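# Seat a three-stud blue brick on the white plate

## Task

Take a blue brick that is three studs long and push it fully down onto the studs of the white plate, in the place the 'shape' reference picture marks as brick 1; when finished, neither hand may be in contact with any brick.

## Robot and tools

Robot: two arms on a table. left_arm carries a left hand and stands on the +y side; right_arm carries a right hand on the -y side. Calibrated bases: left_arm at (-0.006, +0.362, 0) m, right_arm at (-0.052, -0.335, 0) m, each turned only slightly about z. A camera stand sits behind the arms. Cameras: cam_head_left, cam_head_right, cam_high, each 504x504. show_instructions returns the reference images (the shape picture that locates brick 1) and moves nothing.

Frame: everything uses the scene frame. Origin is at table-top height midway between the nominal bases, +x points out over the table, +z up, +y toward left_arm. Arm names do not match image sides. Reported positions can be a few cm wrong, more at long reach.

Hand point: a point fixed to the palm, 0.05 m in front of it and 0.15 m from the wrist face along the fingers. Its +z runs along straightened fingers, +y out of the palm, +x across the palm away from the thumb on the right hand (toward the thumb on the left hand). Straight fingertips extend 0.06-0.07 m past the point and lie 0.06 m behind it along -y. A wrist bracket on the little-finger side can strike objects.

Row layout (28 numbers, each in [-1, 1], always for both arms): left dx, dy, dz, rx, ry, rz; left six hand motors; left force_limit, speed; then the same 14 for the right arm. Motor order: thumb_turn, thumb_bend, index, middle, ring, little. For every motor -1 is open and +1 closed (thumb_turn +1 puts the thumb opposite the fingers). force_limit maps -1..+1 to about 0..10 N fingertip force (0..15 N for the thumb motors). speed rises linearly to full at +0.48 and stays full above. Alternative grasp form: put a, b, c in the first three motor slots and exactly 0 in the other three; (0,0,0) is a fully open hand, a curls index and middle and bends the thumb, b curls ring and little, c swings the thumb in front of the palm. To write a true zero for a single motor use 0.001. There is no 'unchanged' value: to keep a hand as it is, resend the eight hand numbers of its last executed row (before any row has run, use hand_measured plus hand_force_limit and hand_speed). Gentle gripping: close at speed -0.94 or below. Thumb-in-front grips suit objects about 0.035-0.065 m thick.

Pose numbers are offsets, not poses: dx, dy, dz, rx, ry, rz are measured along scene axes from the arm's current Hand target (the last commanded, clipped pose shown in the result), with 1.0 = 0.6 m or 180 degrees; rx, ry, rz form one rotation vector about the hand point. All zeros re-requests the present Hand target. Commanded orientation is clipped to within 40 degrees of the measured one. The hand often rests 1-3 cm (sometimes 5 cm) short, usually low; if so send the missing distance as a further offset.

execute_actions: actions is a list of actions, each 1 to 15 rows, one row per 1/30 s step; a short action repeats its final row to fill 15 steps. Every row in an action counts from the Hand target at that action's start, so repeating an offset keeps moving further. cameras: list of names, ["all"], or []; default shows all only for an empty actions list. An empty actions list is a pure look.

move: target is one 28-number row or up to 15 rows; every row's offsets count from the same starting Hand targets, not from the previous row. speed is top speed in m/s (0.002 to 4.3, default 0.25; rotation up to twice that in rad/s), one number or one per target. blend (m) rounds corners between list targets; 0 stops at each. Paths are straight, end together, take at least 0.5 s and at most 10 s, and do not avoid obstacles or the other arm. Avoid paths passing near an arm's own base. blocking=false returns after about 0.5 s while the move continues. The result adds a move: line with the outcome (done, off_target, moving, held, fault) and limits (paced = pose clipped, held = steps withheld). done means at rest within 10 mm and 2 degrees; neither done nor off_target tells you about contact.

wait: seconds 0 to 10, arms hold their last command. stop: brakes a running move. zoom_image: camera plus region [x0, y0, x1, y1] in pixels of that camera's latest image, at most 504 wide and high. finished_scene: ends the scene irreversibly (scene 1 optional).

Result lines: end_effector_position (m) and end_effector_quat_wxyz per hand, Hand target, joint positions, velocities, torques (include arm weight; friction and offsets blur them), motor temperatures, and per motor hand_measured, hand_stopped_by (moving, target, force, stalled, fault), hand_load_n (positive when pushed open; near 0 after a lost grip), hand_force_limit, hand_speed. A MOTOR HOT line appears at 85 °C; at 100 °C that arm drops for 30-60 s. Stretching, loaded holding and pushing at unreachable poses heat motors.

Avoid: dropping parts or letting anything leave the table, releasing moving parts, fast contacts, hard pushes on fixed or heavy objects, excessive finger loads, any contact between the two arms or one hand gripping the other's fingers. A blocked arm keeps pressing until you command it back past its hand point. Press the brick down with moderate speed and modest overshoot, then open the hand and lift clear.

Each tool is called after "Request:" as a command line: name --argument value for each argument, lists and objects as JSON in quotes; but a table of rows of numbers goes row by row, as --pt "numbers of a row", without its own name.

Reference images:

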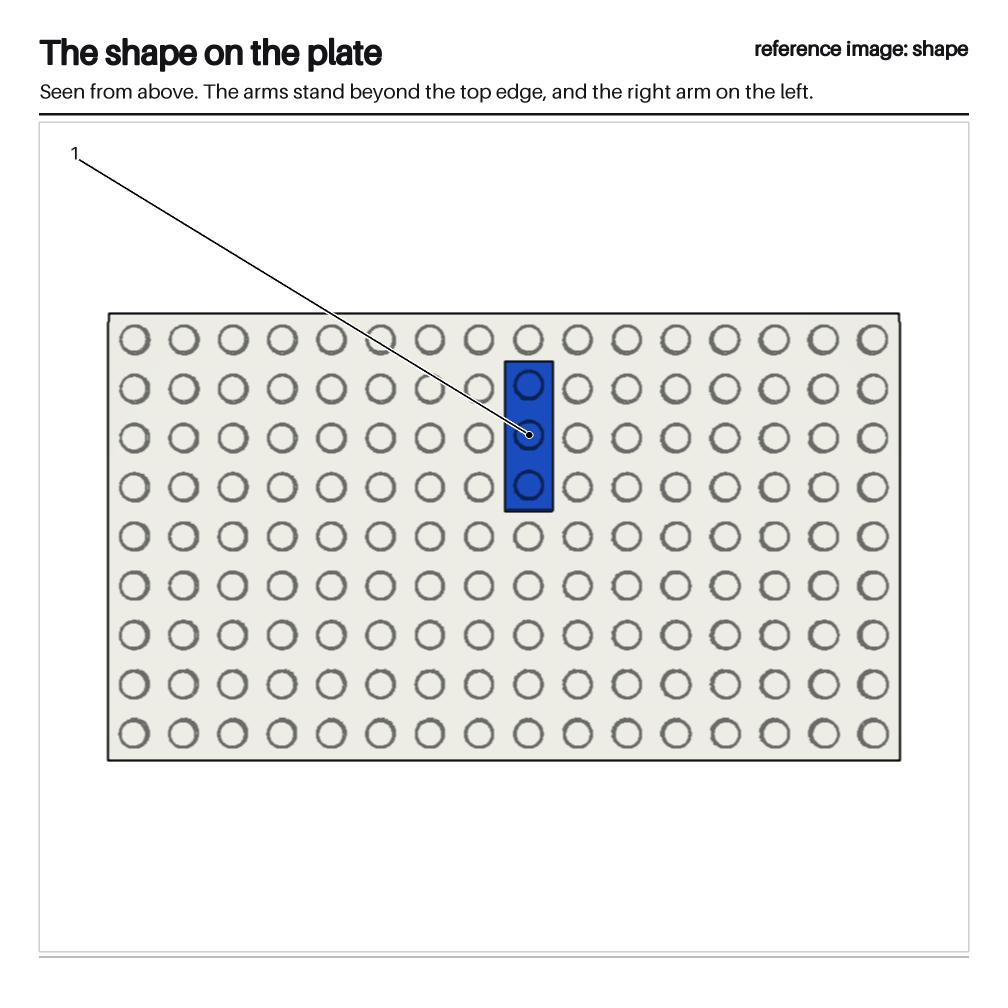

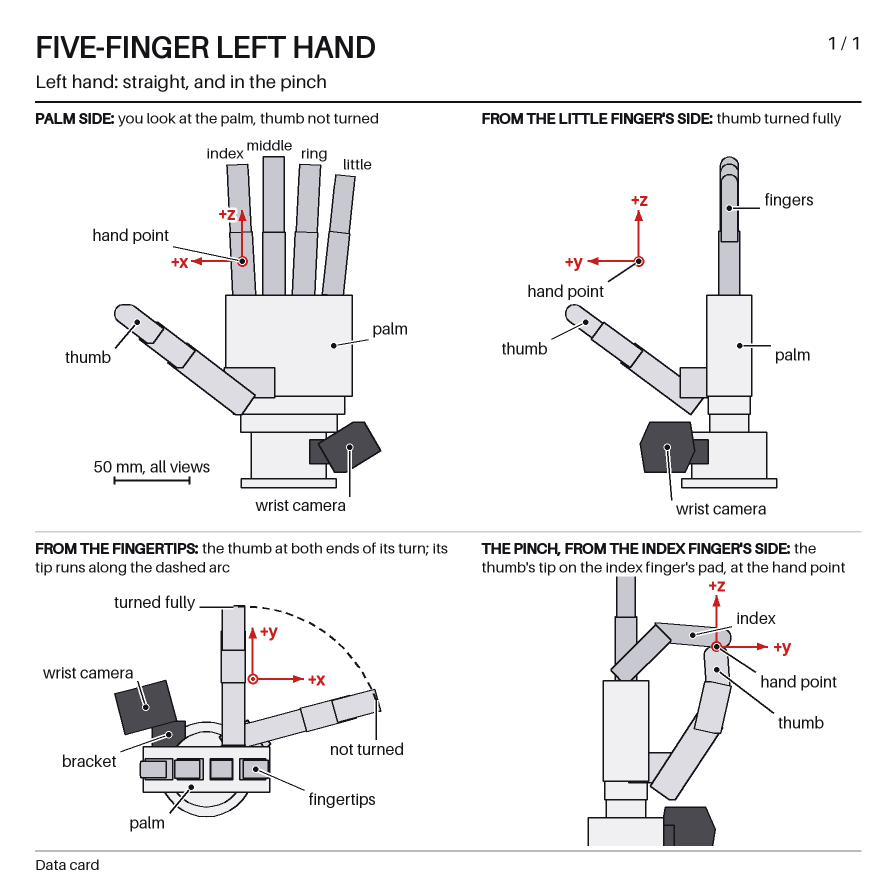

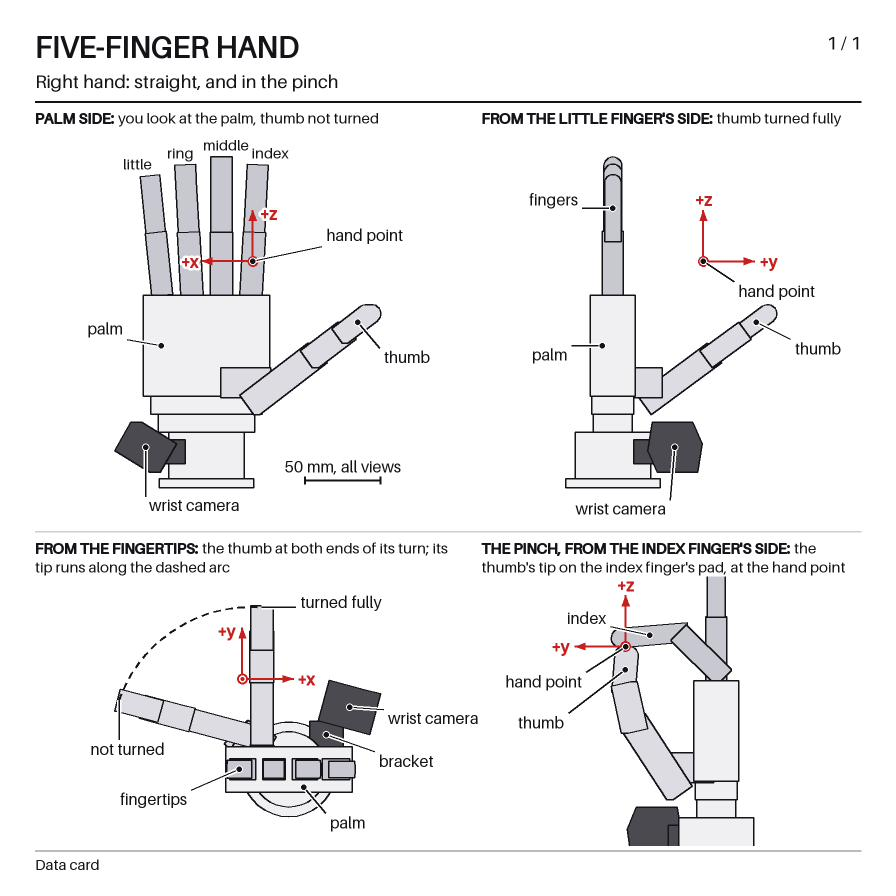

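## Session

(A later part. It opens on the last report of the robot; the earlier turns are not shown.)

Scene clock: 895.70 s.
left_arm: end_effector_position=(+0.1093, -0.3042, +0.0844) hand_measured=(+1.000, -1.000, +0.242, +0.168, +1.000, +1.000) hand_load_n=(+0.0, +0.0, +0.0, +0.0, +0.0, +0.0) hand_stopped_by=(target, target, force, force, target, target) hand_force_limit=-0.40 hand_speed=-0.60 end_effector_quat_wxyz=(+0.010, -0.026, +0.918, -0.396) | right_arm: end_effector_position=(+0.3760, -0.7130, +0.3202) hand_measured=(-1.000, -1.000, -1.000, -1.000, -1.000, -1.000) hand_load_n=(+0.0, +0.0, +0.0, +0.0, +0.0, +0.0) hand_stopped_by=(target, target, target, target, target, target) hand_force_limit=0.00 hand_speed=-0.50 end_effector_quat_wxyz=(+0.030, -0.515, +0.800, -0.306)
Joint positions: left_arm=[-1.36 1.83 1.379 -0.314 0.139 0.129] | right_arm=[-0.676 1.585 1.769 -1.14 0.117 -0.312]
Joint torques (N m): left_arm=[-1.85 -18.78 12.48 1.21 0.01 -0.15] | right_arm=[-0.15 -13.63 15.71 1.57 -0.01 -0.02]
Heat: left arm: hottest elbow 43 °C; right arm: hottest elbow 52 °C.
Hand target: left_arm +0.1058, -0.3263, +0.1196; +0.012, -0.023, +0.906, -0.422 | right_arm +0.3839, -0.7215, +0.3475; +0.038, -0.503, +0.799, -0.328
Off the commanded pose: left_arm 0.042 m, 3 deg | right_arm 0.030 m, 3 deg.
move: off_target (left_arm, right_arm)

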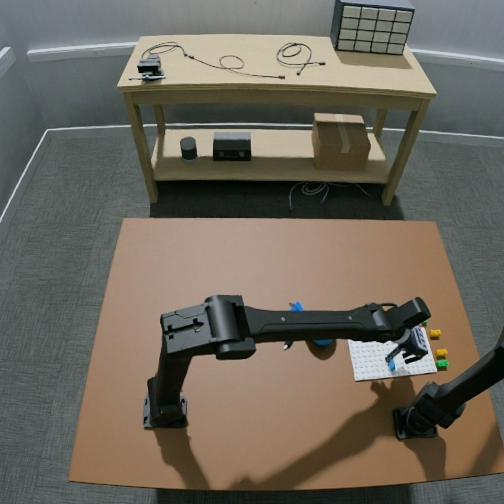

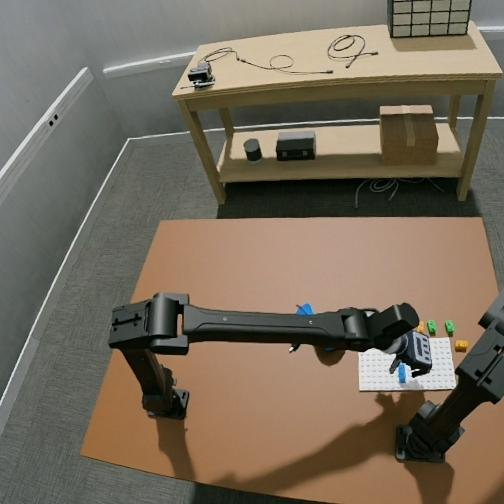

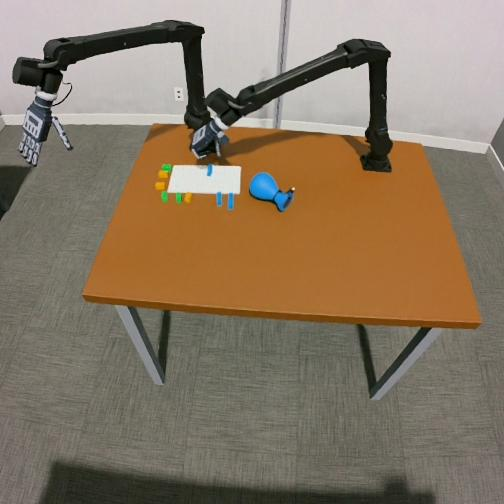

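Request:
move --pt "0.0 0.0 0.06 0 0 0 1 -0.75 0.0 0.03 1 1 -0.4 -0.4 0 0 0 0 0 0 0 0 0 0 0 0 0 -0.5" --pt "0.05 0.25 0.12 0 0 0 1 -0.75 0.0 0.03 1 1 -0.4 -0.4 0 0 0 0 0 0 0 0 0 0 0 0 0 -0.5" --speed 0.2 --blend 0.03 --cameras '["all"]'

Request:
zoom_image --camera "cam_high" --region '[190, 155, 230, 195]'

Request:
zoom_image --camera "cam_head_right" --region '[380, 350, 425, 395]'

Request:
zoom_image --camera "cam_head_left" --region '[370, 340, 415, 385]'

Scene clock: 926.13 s.
left_arm: end_effector_position=(+0.1316, -0.1817, +0.1886) hand_measured=(+1.000, -0.750, +0.000, +0.030, +1.000, +1.000) hand_load_n=(+0.0, +0.0, +0.0, +0.0, +0.0, +0.0) hand_stopped_by=(target, target, target, target, target, target) hand_force_limit=-0.40 hand_speed=-0.40 end_effector_quat_wxyz=(+0.009, -0.025, +0.906, -0.423) | right_arm: end_effector_position=(+0.3760, -0.7130, +0.3202) hand_measured=(-1.000, -1.000, -1.000, -1.000, -1.000, -1.000) hand_load_n=(+0.0, +0.0, +0.0, +0.0, +0.0, +0.0) hand_stopped_by=(target, target, target, target, target, target) hand_force_limit=0.00 hand_speed=-0.50 end_effector_quat_wxyz=(+0.030, -0.515, +0.800, -0.306)
Joint positions: left_arm=[-1.243 1.439 1.156 -0.44 0.238 0.199] | right_arm=[-0.676 1.585 1.769 -1.14 0.117 -0.312]
Joint torques (N m): left_arm=[0.32 -13.1 8.75 1.25 0.23 0.05] | right_arm=[0.26 -13.57 15.69 1.57 -0.03 0.01]
Motor temperatures (°C): left_arm=[29 37 47 28 26 27] | right_arm=[28 36 52 27 28 27]
Heat: left arm: hottest elbow 47 °C; right arm: hottest elbow 52 °C.
Hand target: left_arm +0.1358, -0.1763, +0.1919; +0.012, -0.023, +0.906, -0.422 | right_arm +0.3839, -0.7215, +0.3475; +0.038, -0.503, +0.799, -0.328
Off the commanded pose: left_arm 0.007 m, 0 deg | right_arm 0.030 m, 3 deg.
move: off_target (right_arm); blend cut to 0.0178 m at target 1

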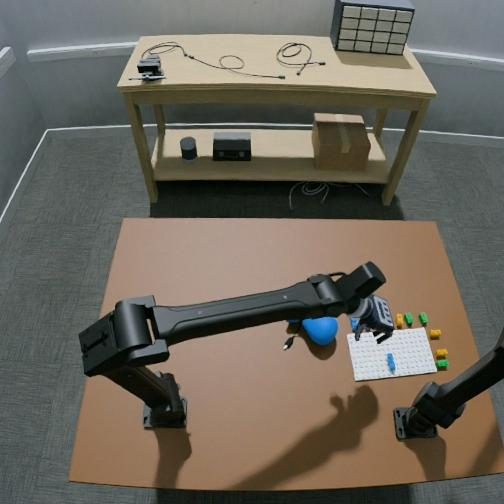

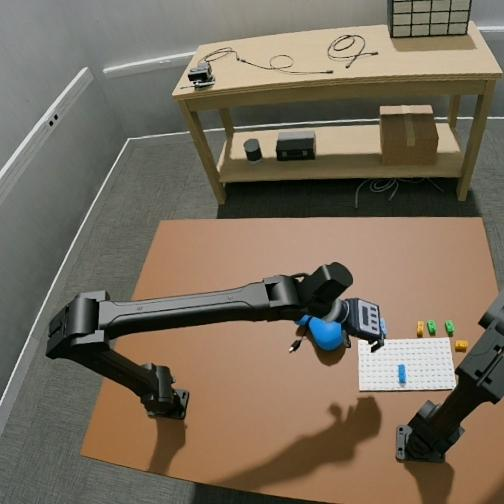

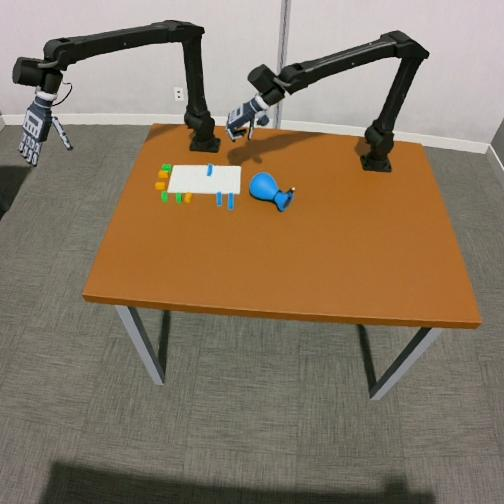

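Scaled by 12.600.

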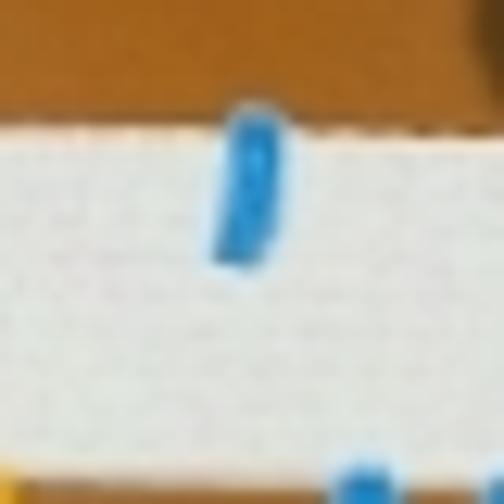

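Scaled by 11.200.

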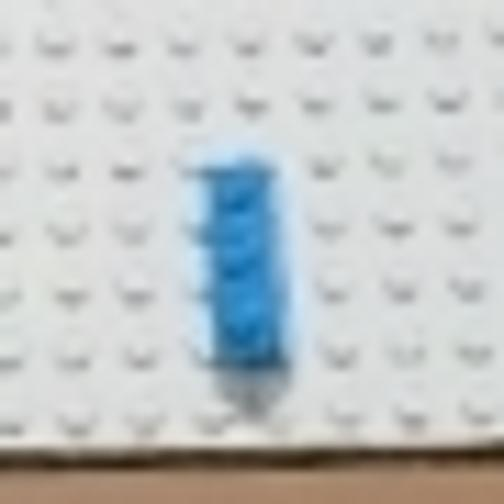

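Scaled by 11.200.

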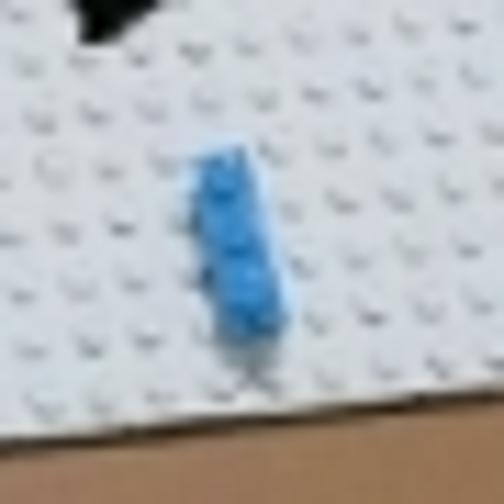

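Request:
zoom_image --camera "cam_high" --region '[160, 155, 205, 200]'

Request:
zoom_image --camera "cam_high" --region '[205, 155, 250, 200]'

Request:
zoom_image --camera "cam_head_right" --region '[350, 330, 410, 395]'

Request:
zoom_image --camera "cam_head_left" --region '[340, 325, 400, 390]'

Scaled by 11.200.

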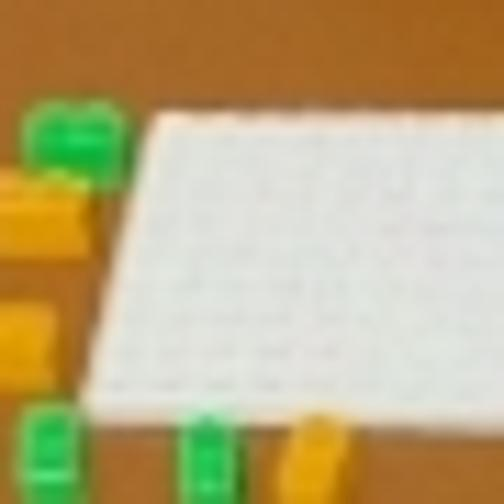

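Scaled by 11.200.

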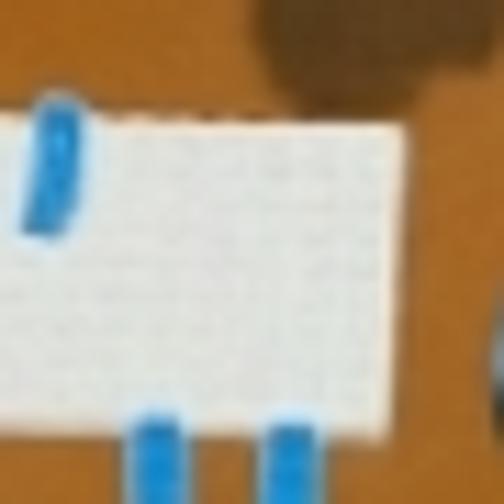

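Scaled by 7.754.

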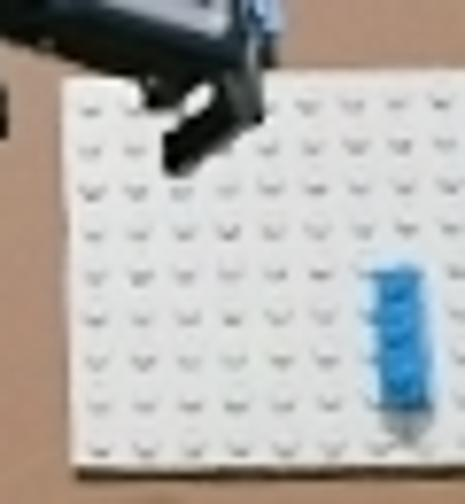

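Scaled by 7.754.

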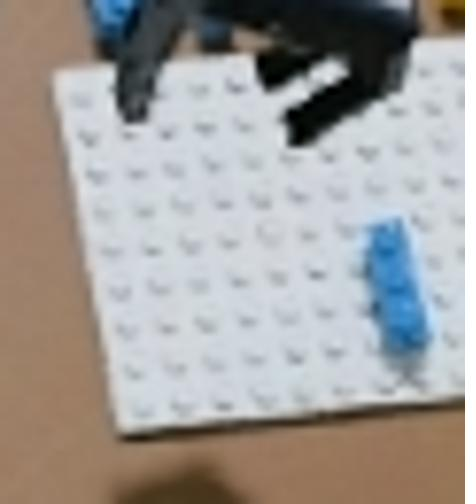

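Request:
zoom_image --camera "cam_head_left" --region '[385, 325, 445, 390]'

Request:
zoom_image --camera "cam_head_right" --region '[400, 330, 460, 395]'

Scaled by 7.754.

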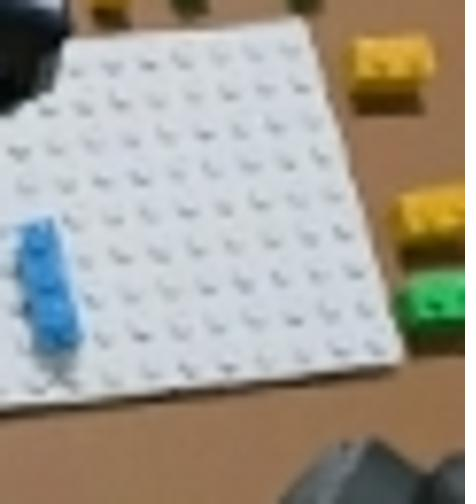

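Scaled by 7.754.

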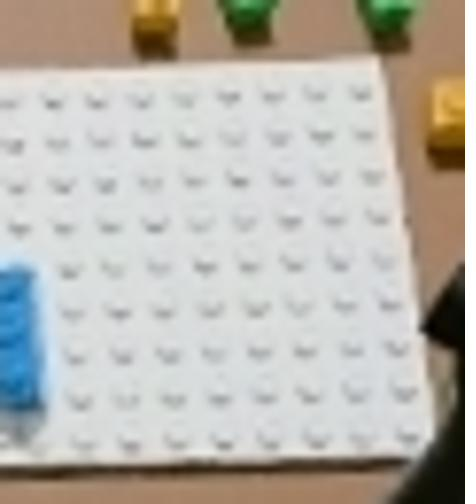

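Request:
move --pt "-0.048 -0.207 -0.17 0 0 0.009 1 -0.75 0.03 0.1 1 1 -0.4 -0.4 0 0 0 0 0 0 0 0 0 0 0 0 0 -0.5" --pt "-0.0497 -0.209 -0.264 0 0 0.009 1 -0.75 0.03 0.1 1 1 -0.4 -0.4 0 0 0 0 0 0 0 0 0 0 0 0 0 -0.5" --speed '[0.15, 0.08]' --blend 0.01 --cameras '["all"]'

Request:
zoom_image --camera "cam_high" --region '[190, 155, 230, 195]'

Request:
zoom_image --camera "cam_head_right" --region '[384, 358, 420, 394]'

Request:
zoom_image --camera "cam_head_left" --region '[374, 346, 410, 382]'

Scene clock: 1021.23 s.
left_arm: end_effector_position=(+0.1102, -0.2894, +0.0471) hand_measured=(+1.000, -0.750, +0.030, +0.100, +1.000, +1.000) hand_load_n=(+0.0, +0.0, +0.0, -6.0, +0.5, +0.0) hand_stopped_by=(target, target, target, target, target, target) hand_force_limit=-0.40 hand_speed=-0.40 end_effector_quat_wxyz=(+0.021, -0.037, +0.906, -0.421) | right_arm: end_effector_position=(+0.3760, -0.7130, +0.3202) hand_measured=(-1.000, -1.000, -1.000, -1.000, -1.000, -1.000) hand_load_n=(-0.5, +0.0, +0.0, +0.0, +0.0, +0.0) hand_stopped_by=(target, target, target, target, target, target) hand_force_limit=0.00 hand_speed=-0.50 end_effector_quat_wxyz=(+0.030, -0.515, +0.800, -0.306)
Joint positions: left_arm=[-1.357 1.826 1.233 -0.113 0.121 0.112] | right_arm=[-0.676 1.585 1.769 -1.14 0.117 -0.312]
Joint torques (N m): left_arm=[-1.67 -13.16 9.48 2.7 -0.05 -0.13] | right_arm=[0.03 -13.33 15.68 1.59 -0.04 0]
Motor temperatures (°C): left_arm=[29 34 41 28 26 27] | right_arm=[28 36 53 27 28 27]
Heat: left arm: hottest elbow 41 °C; right arm: hottest elbow 53 °C.
Hand target: left_arm +0.1062, -0.3017, +0.0334; +0.019, -0.036, +0.906, -0.421 | right_arm +0.3839, -0.7215, +0.3475; +0.038, -0.503, +0.799, -0.328
Off the commanded pose: left_arm 0.019 m, 0 deg | right_arm 0.030 m, 3 deg.
move: off_target (left_arm, right_arm)

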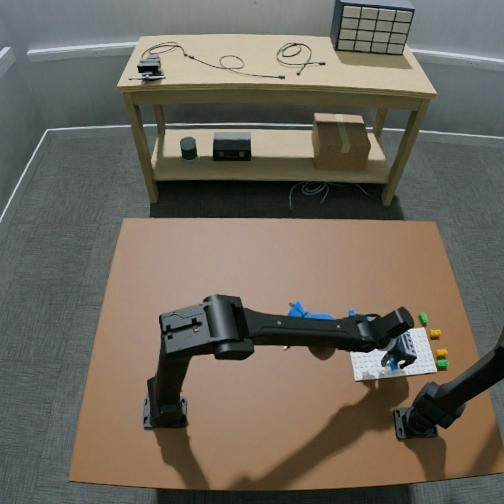

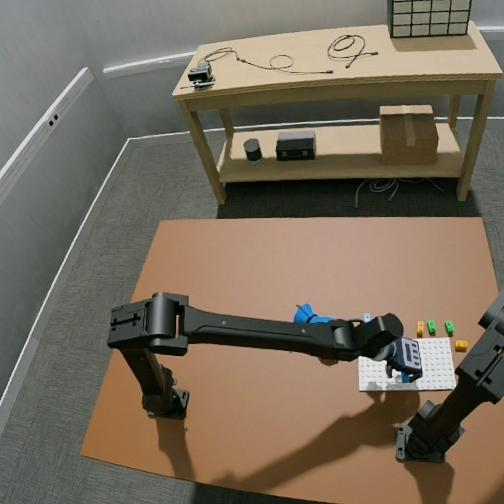

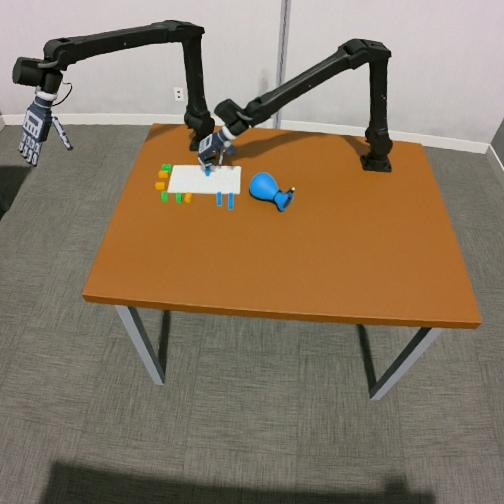

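Scaled by 12.600.

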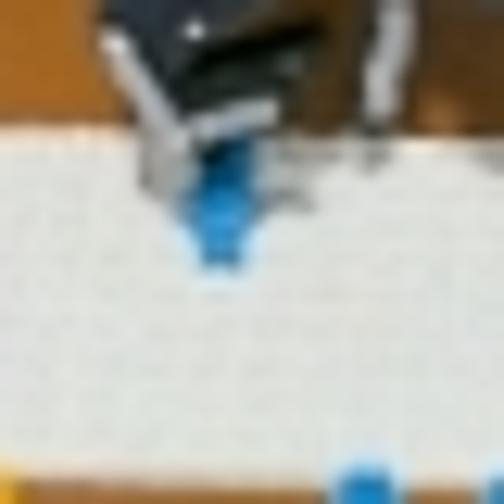

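Scaled by 14.000.

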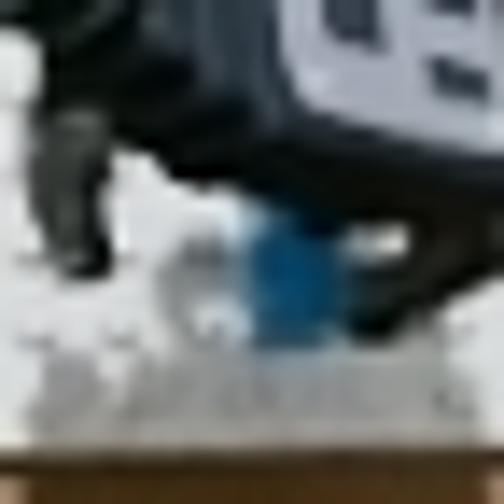

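Scaled by 14.000.

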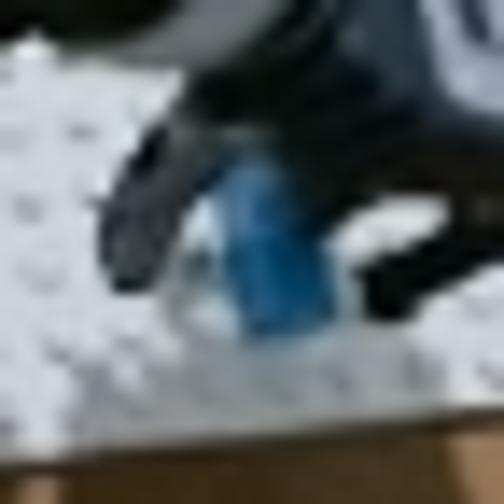

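Request:
move --target '[0.0, -0.02, 0.08, 0, 0, 0, 1, -0.75, 0.03, 0.1, 1, 1, -0.4, -0.4, 0, 0, 0, 0, 0, 0, 0, 0, 0, 0, 0, 0, 0, -0.5]' --speed 0.08 --cameras '["all"]'

Request:
zoom_image --camera "cam_high" --region '[190, 155, 230, 195]'

Request:
zoom_image --camera "cam_head_right" --region '[384, 358, 420, 394]'

Request:
zoom_image --camera "cam_head_left" --region '[374, 346, 410, 382]'

Scene clock: 1034.90 s.
left_arm: end_effector_position=(+0.1091, -0.2902, +0.0561) hand_measured=(+1.000, -0.750, +0.030, +0.100, +1.000, +1.000) hand_load_n=(+0.0, +0.0, +0.0, +0.0, +0.0, +0.0) hand_stopped_by=(target, target, target, target, target, target) hand_force_limit=-0.40 hand_speed=-0.40 end_effector_quat_wxyz=(+0.018, -0.038, +0.915, -0.402) | right_arm: end_effector_position=(+0.3760, -0.7130, +0.3202) hand_measured=(-1.000, -1.000, -1.000, -1.000, -1.000, -1.000) hand_load_n=(+0.0, +0.5, -0.5, +0.0, +0.0, +0.0) hand_stopped_by=(target, target, target, target, target, target) hand_force_limit=0.00 hand_speed=-0.50 end_effector_quat_wxyz=(+0.030, -0.515, +0.800, -0.306)
Joint positions: left_arm=[-1.36 1.826 1.282 -0.206 0.117 0.111] | right_arm=[-0.676 1.585 1.769 -1.14 0.117 -0.312]
Joint torques (N m): left_arm=[-1.85 -17.08 12.19 1.16 -0.01 -0.15] | right_arm=[0.5 -13.98 15.76 1.57 -0.05 -0.04]
Heat: left arm: hottest elbow 43 °C; right arm: hottest elbow 53 °C.
Hand target: left_arm +0.1061, -0.3136, +0.0813; +0.018, -0.036, +0.906, -0.421 | right_arm +0.3839, -0.7215, +0.3475; +0.038, -0.503, +0.799, -0.328
Off the commanded pose: left_arm 0.035 m, 2 deg | right_arm 0.030 m, 3 deg.
move: off_target (left_arm, right_arm)

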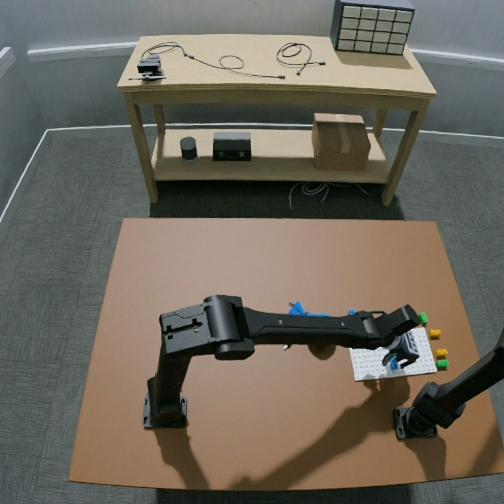

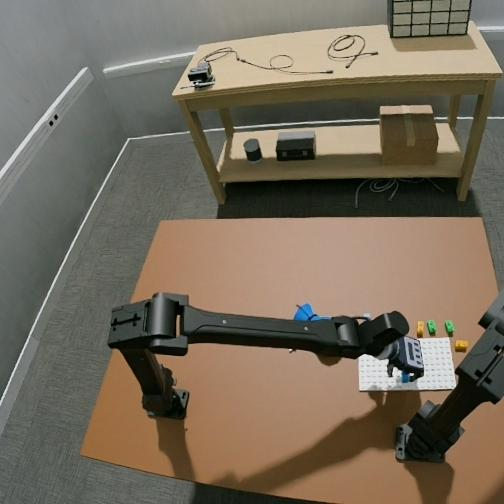

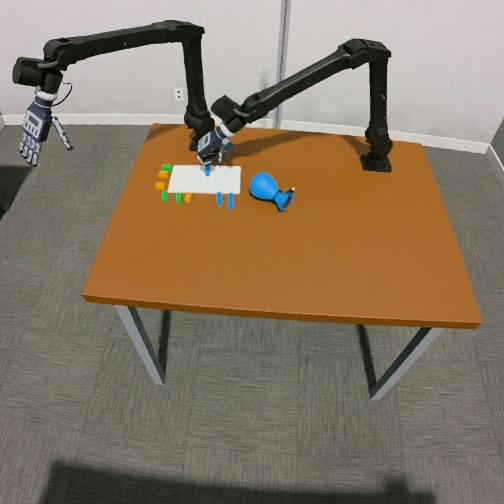

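Scaled by 12.600.

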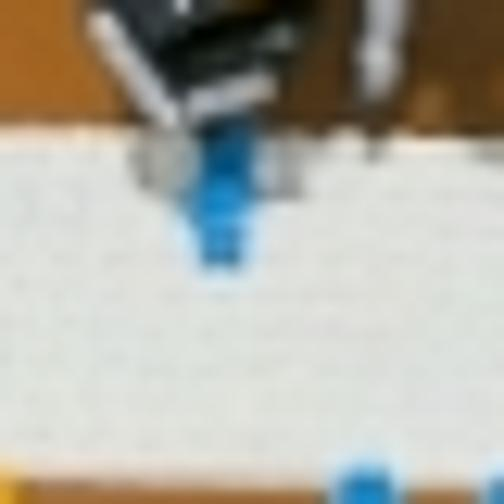

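Scaled by 14.000.

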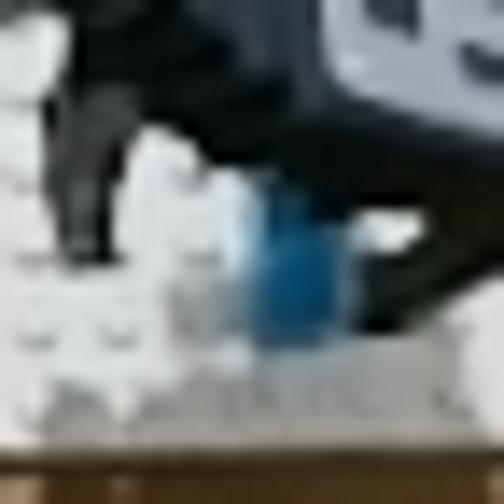

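Scaled by 14.000.

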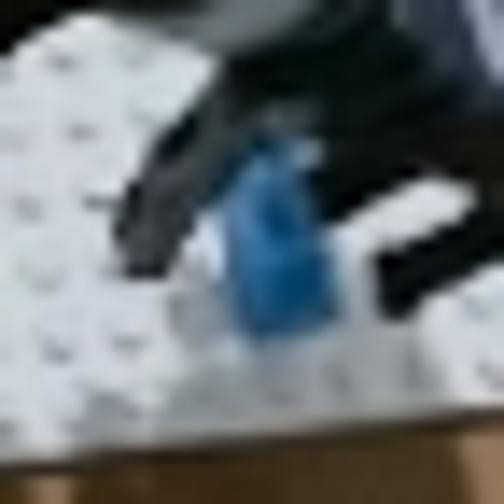

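Request:
move --target '[0.0, 0.0, 0.08, 0, 0, 0, 1, -0.75, 0.03, 0.1, 1, 1, -0.4, -0.4, 0, 0, 0, 0, 0, 0, 0, 0, 0, 0, 0, 0, 0, -0.5]' --speed 0.1 --cameras '["all"]'

Request:
zoom_image --camera "cam_high" --region '[190, 155, 230, 195]'

Request:
zoom_image --camera "cam_head_right" --region '[384, 358, 420, 394]'

Request:
zoom_image --camera "cam_head_left" --region '[374, 346, 410, 382]'

Scene clock: 1044.10 s.
left_arm: end_effector_position=(+0.1097, -0.2927, +0.0969) hand_measured=(+1.000, -0.750, +0.030, +0.100, +1.000, +1.000) hand_load_n=(+0.0, +0.0, +0.0, +0.0, +0.0, +0.0) hand_stopped_by=(target, target, target, target, target, target) hand_force_limit=-0.40 hand_speed=-0.40 end_effector_quat_wxyz=(+0.017, -0.039, +0.916, -0.398) | right_arm: end_effector_position=(+0.3760, -0.7130, +0.3202) hand_measured=(-1.000, -1.000, -1.000, -1.000, -1.000, -1.000) hand_load_n=(+0.0, +0.0, +0.0, +0.0, +0.0, -0.5) hand_stopped_by=(target, target, target, target, target, target) hand_force_limit=0.00 hand_speed=-0.50 end_effector_quat_wxyz=(+0.030, -0.515, +0.800, -0.306)
Joint positions: left_arm=[-1.36 1.784 1.347 -0.32 0.117 0.111] | right_arm=[-0.676 1.585 1.769 -1.14 0.117 -0.312]
Joint torques (N m): left_arm=[-1.85 -17.96 12.44 1.18 0 -0.15] | right_arm=[0.21 -13.8 15.6 1.54 -0.02 -0.02]
Heat: left arm: hottest elbow 43 °C; right arm: hottest elbow 53 °C.
Hand target: left_arm +0.1061, -0.3137, +0.1295; +0.018, -0.036, +0.906, -0.422 | right_arm +0.3839, -0.7215, +0.3475; +0.038, -0.503, +0.799, -0.328
Off the commanded pose: left_arm 0.039 m, 3 deg | right_arm 0.030 m, 3 deg.
move: off_target (left_arm, right_arm)

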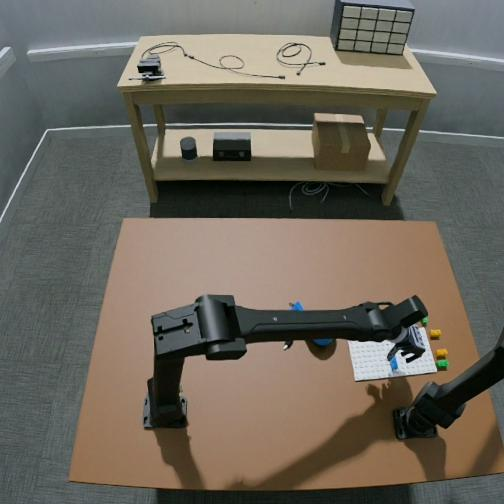

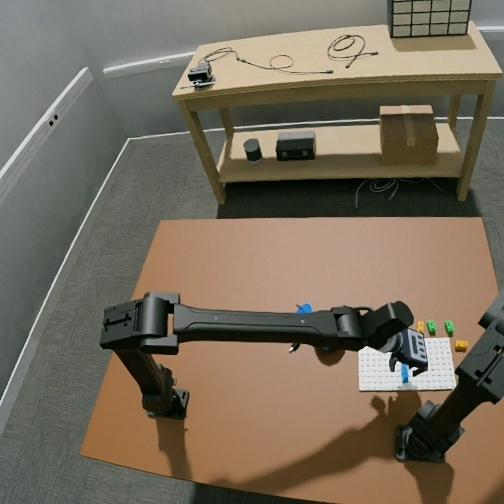

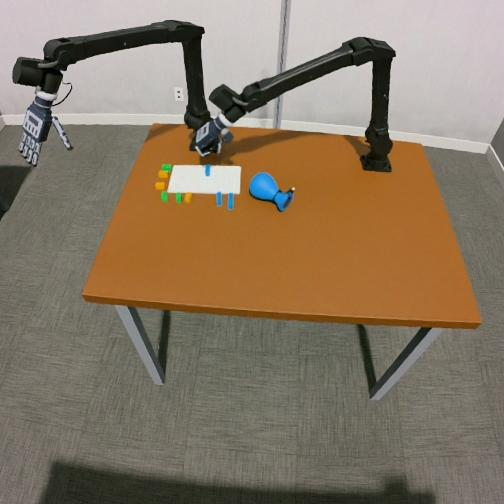

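Scaled by 12.600.

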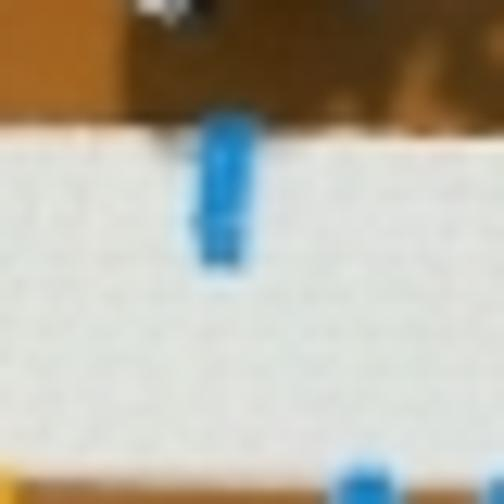

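Scaled by 14.000.

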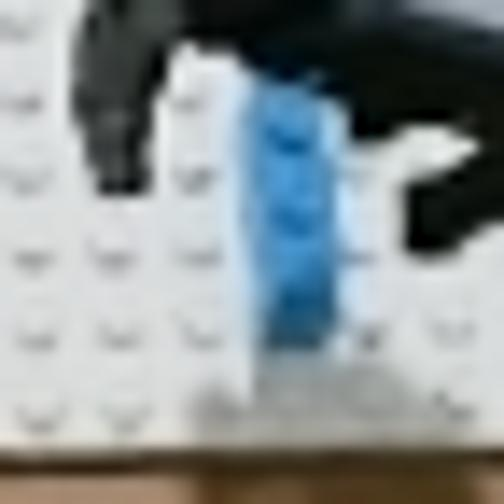

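Scaled by 14.000.

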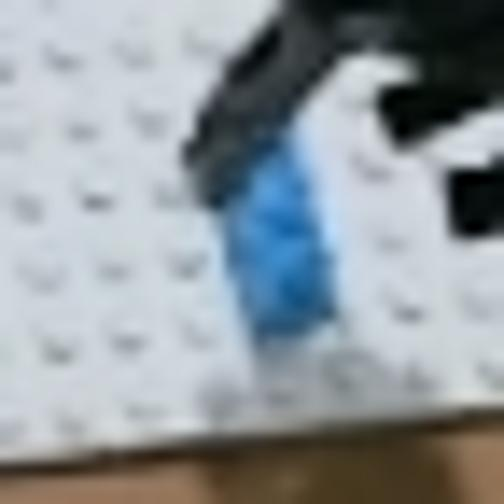

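Request:
move --target '[-0.001, 0.0185, -0.162, 0, 0, 0, 1, -0.75, 0.0, 0.001, 1, 1, -0.4, -0.4, 0, 0, 0, 0, 0, 0, 0, 0, 0, 0, 0, 0, 0, -0.5]' --speed 0.07 --cameras '["all"]'

Request:
zoom_image --camera "cam_high" --region '[190, 155, 230, 195]'

Request:
zoom_image --camera "cam_head_right" --region '[384, 358, 420, 394]'

Request:
zoom_image --camera "cam_head_left" --region '[374, 346, 410, 382]'

Scene clock: 1071.63 s.
left_arm: end_effector_position=(+0.1110, -0.2979, +0.0368) hand_measured=(+1.000, -0.750, +0.000, +0.000, +1.000, +1.000) hand_load_n=(+0.0, +0.0, +0.0, +0.0, +0.0, +0.0) hand_stopped_by=(target, target, target, target, target, target) hand_force_limit=-0.40 hand_speed=-0.40 end_effector_quat_wxyz=(+0.021, -0.037, +0.908, -0.417) | right_arm: end_effector_position=(+0.3760, -0.7130, +0.3202) hand_measured=(-1.000, -1.000, -1.000, -1.000, -1.000, -1.000) hand_load_n=(+0.0, +0.0, +0.0, +0.0, +0.0, +0.0) hand_stopped_by=(target, target, target, target, target, target) hand_force_limit=0.00 hand_speed=-0.50 end_effector_quat_wxyz=(+0.030, -0.515, +0.800, -0.306)
Joint positions: left_arm=[-1.36 1.861 1.26 -0.114 0.117 0.111] | right_arm=[-0.676 1.585 1.769 -1.14 0.117 -0.312]
Joint torques (N m): left_arm=[-1.55 -16.26 7.83 2.77 0.08 -0.13] | right_arm=[0.26 -13.86 15.62 1.61 -0.02 0.01]
Motor temperatures (°C): left_arm=[29 35 46 28 26 27] | right_arm=[27 36 53 27 28 27]
Heat: left arm: hottest elbow 46 °C; right arm: hottest elbow 53 °C.
Hand target: left_arm +0.1055, -0.3025, +0.0321; +0.018, -0.036, +0.906, -0.421 | right_arm +0.3839, -0.7215, +0.3475; +0.038, -0.503, +0.799, -0.328
Off the commanded pose: left_arm 0.009 m, 1 deg | right_arm 0.030 m, 3 deg.
move: off_target (right_arm)

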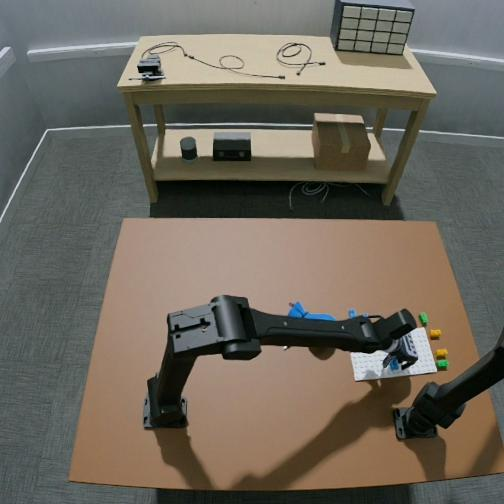

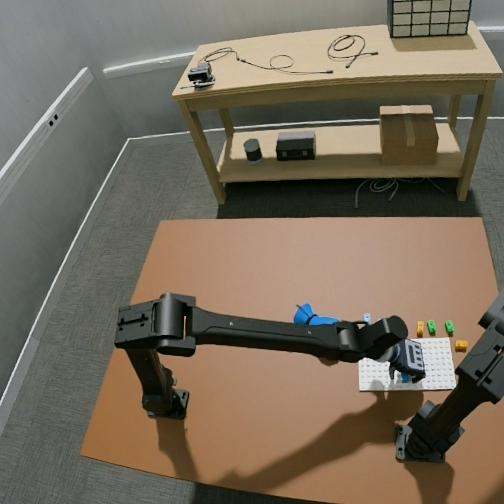

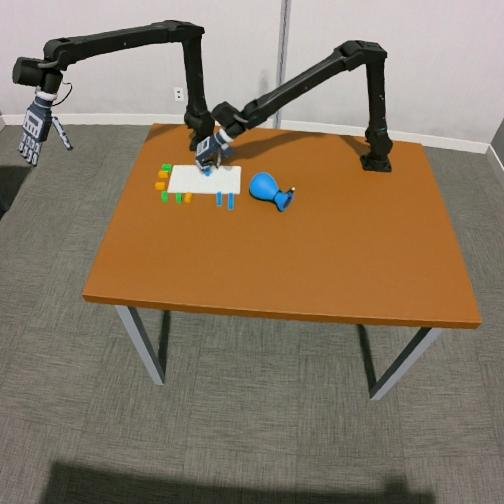

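Scaled by 12.600.

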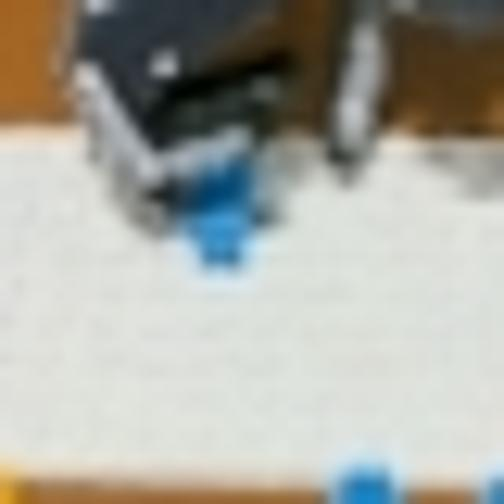

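Scaled by 14.000.

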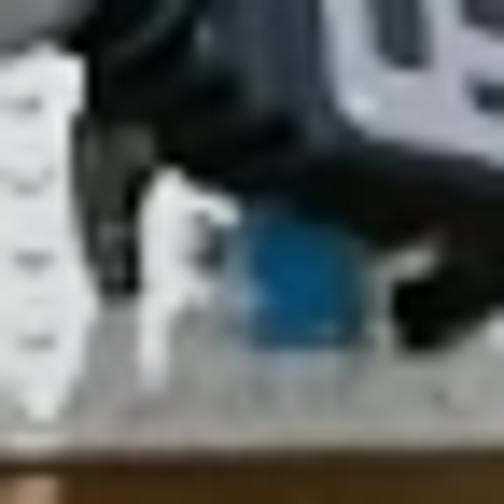

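Scaled by 14.000.

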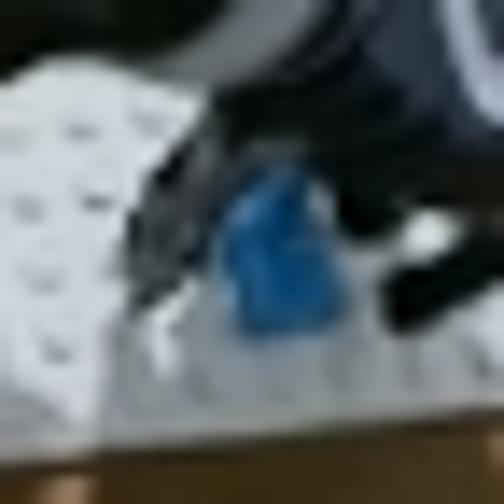

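Request:
move --target '[0.0033, 0.005, -0.02, 0, 0, 0, 1, -0.7, 0.05, 0.1, 1, 1, -0.4, -0.6, 0, 0, 0, 0, 0, 0, 0, 0, 0, 0, 0, 0, 0, -0.5]' --speed 0.04

Scene clock: 1075.20 s.
left_arm: end_effector_position=(+0.1110, -0.2985, +0.0305) hand_measured=(+1.000, -0.700, +0.050, +0.100, +1.000, +1.000) hand_load_n=(+0.0, +0.0, +0.0, +0.5, +0.5, +0.0) hand_stopped_by=(target, target, target, target, target, target) hand_force_limit=-0.40 hand_speed=-0.60 end_effector_quat_wxyz=(+0.022, -0.036, +0.905, -0.422) | right_arm: end_effector_position=(+0.3760, -0.7130, +0.3202) hand_measured=(-1.000, -1.000, -1.000, -1.000, -1.000, -1.000) hand_load_n=(+0.0, +0.0, +0.0, +0.0, +0.0, +0.0) hand_stopped_by=(target, target, target, target, target, target) hand_force_limit=0.00 hand_speed=-0.50 end_effector_quat_wxyz=(+0.030, -0.515, +0.800, -0.306)
Joint positions: left_arm=[-1.36 1.869 1.246 -0.08 0.118 0.111] | right_arm=[-0.676 1.585 1.769 -1.14 0.117 -0.312]
Joint torques (N m): left_arm=[-1.08 -15.85 7.41 2.67 0.17 -0.11] | right_arm=[0.03 -13.22 15.58 1.55 -0.04 0.01]
Heat: left arm: hottest elbow 45 °C; right arm: hottest elbow 53 °C.
Hand target: left_arm +0.1075, -0.2995, +0.0200; +0.018, -0.036, +0.906, -0.421 | right_arm +0.3839, -0.7215, +0.3475; +0.038, -0.503, +0.799, -0.328
Off the commanded pose: left_arm 0.011 m, 0 deg | right_arm 0.030 m, 3 deg.
move: off_target (left_arm, right_arm)


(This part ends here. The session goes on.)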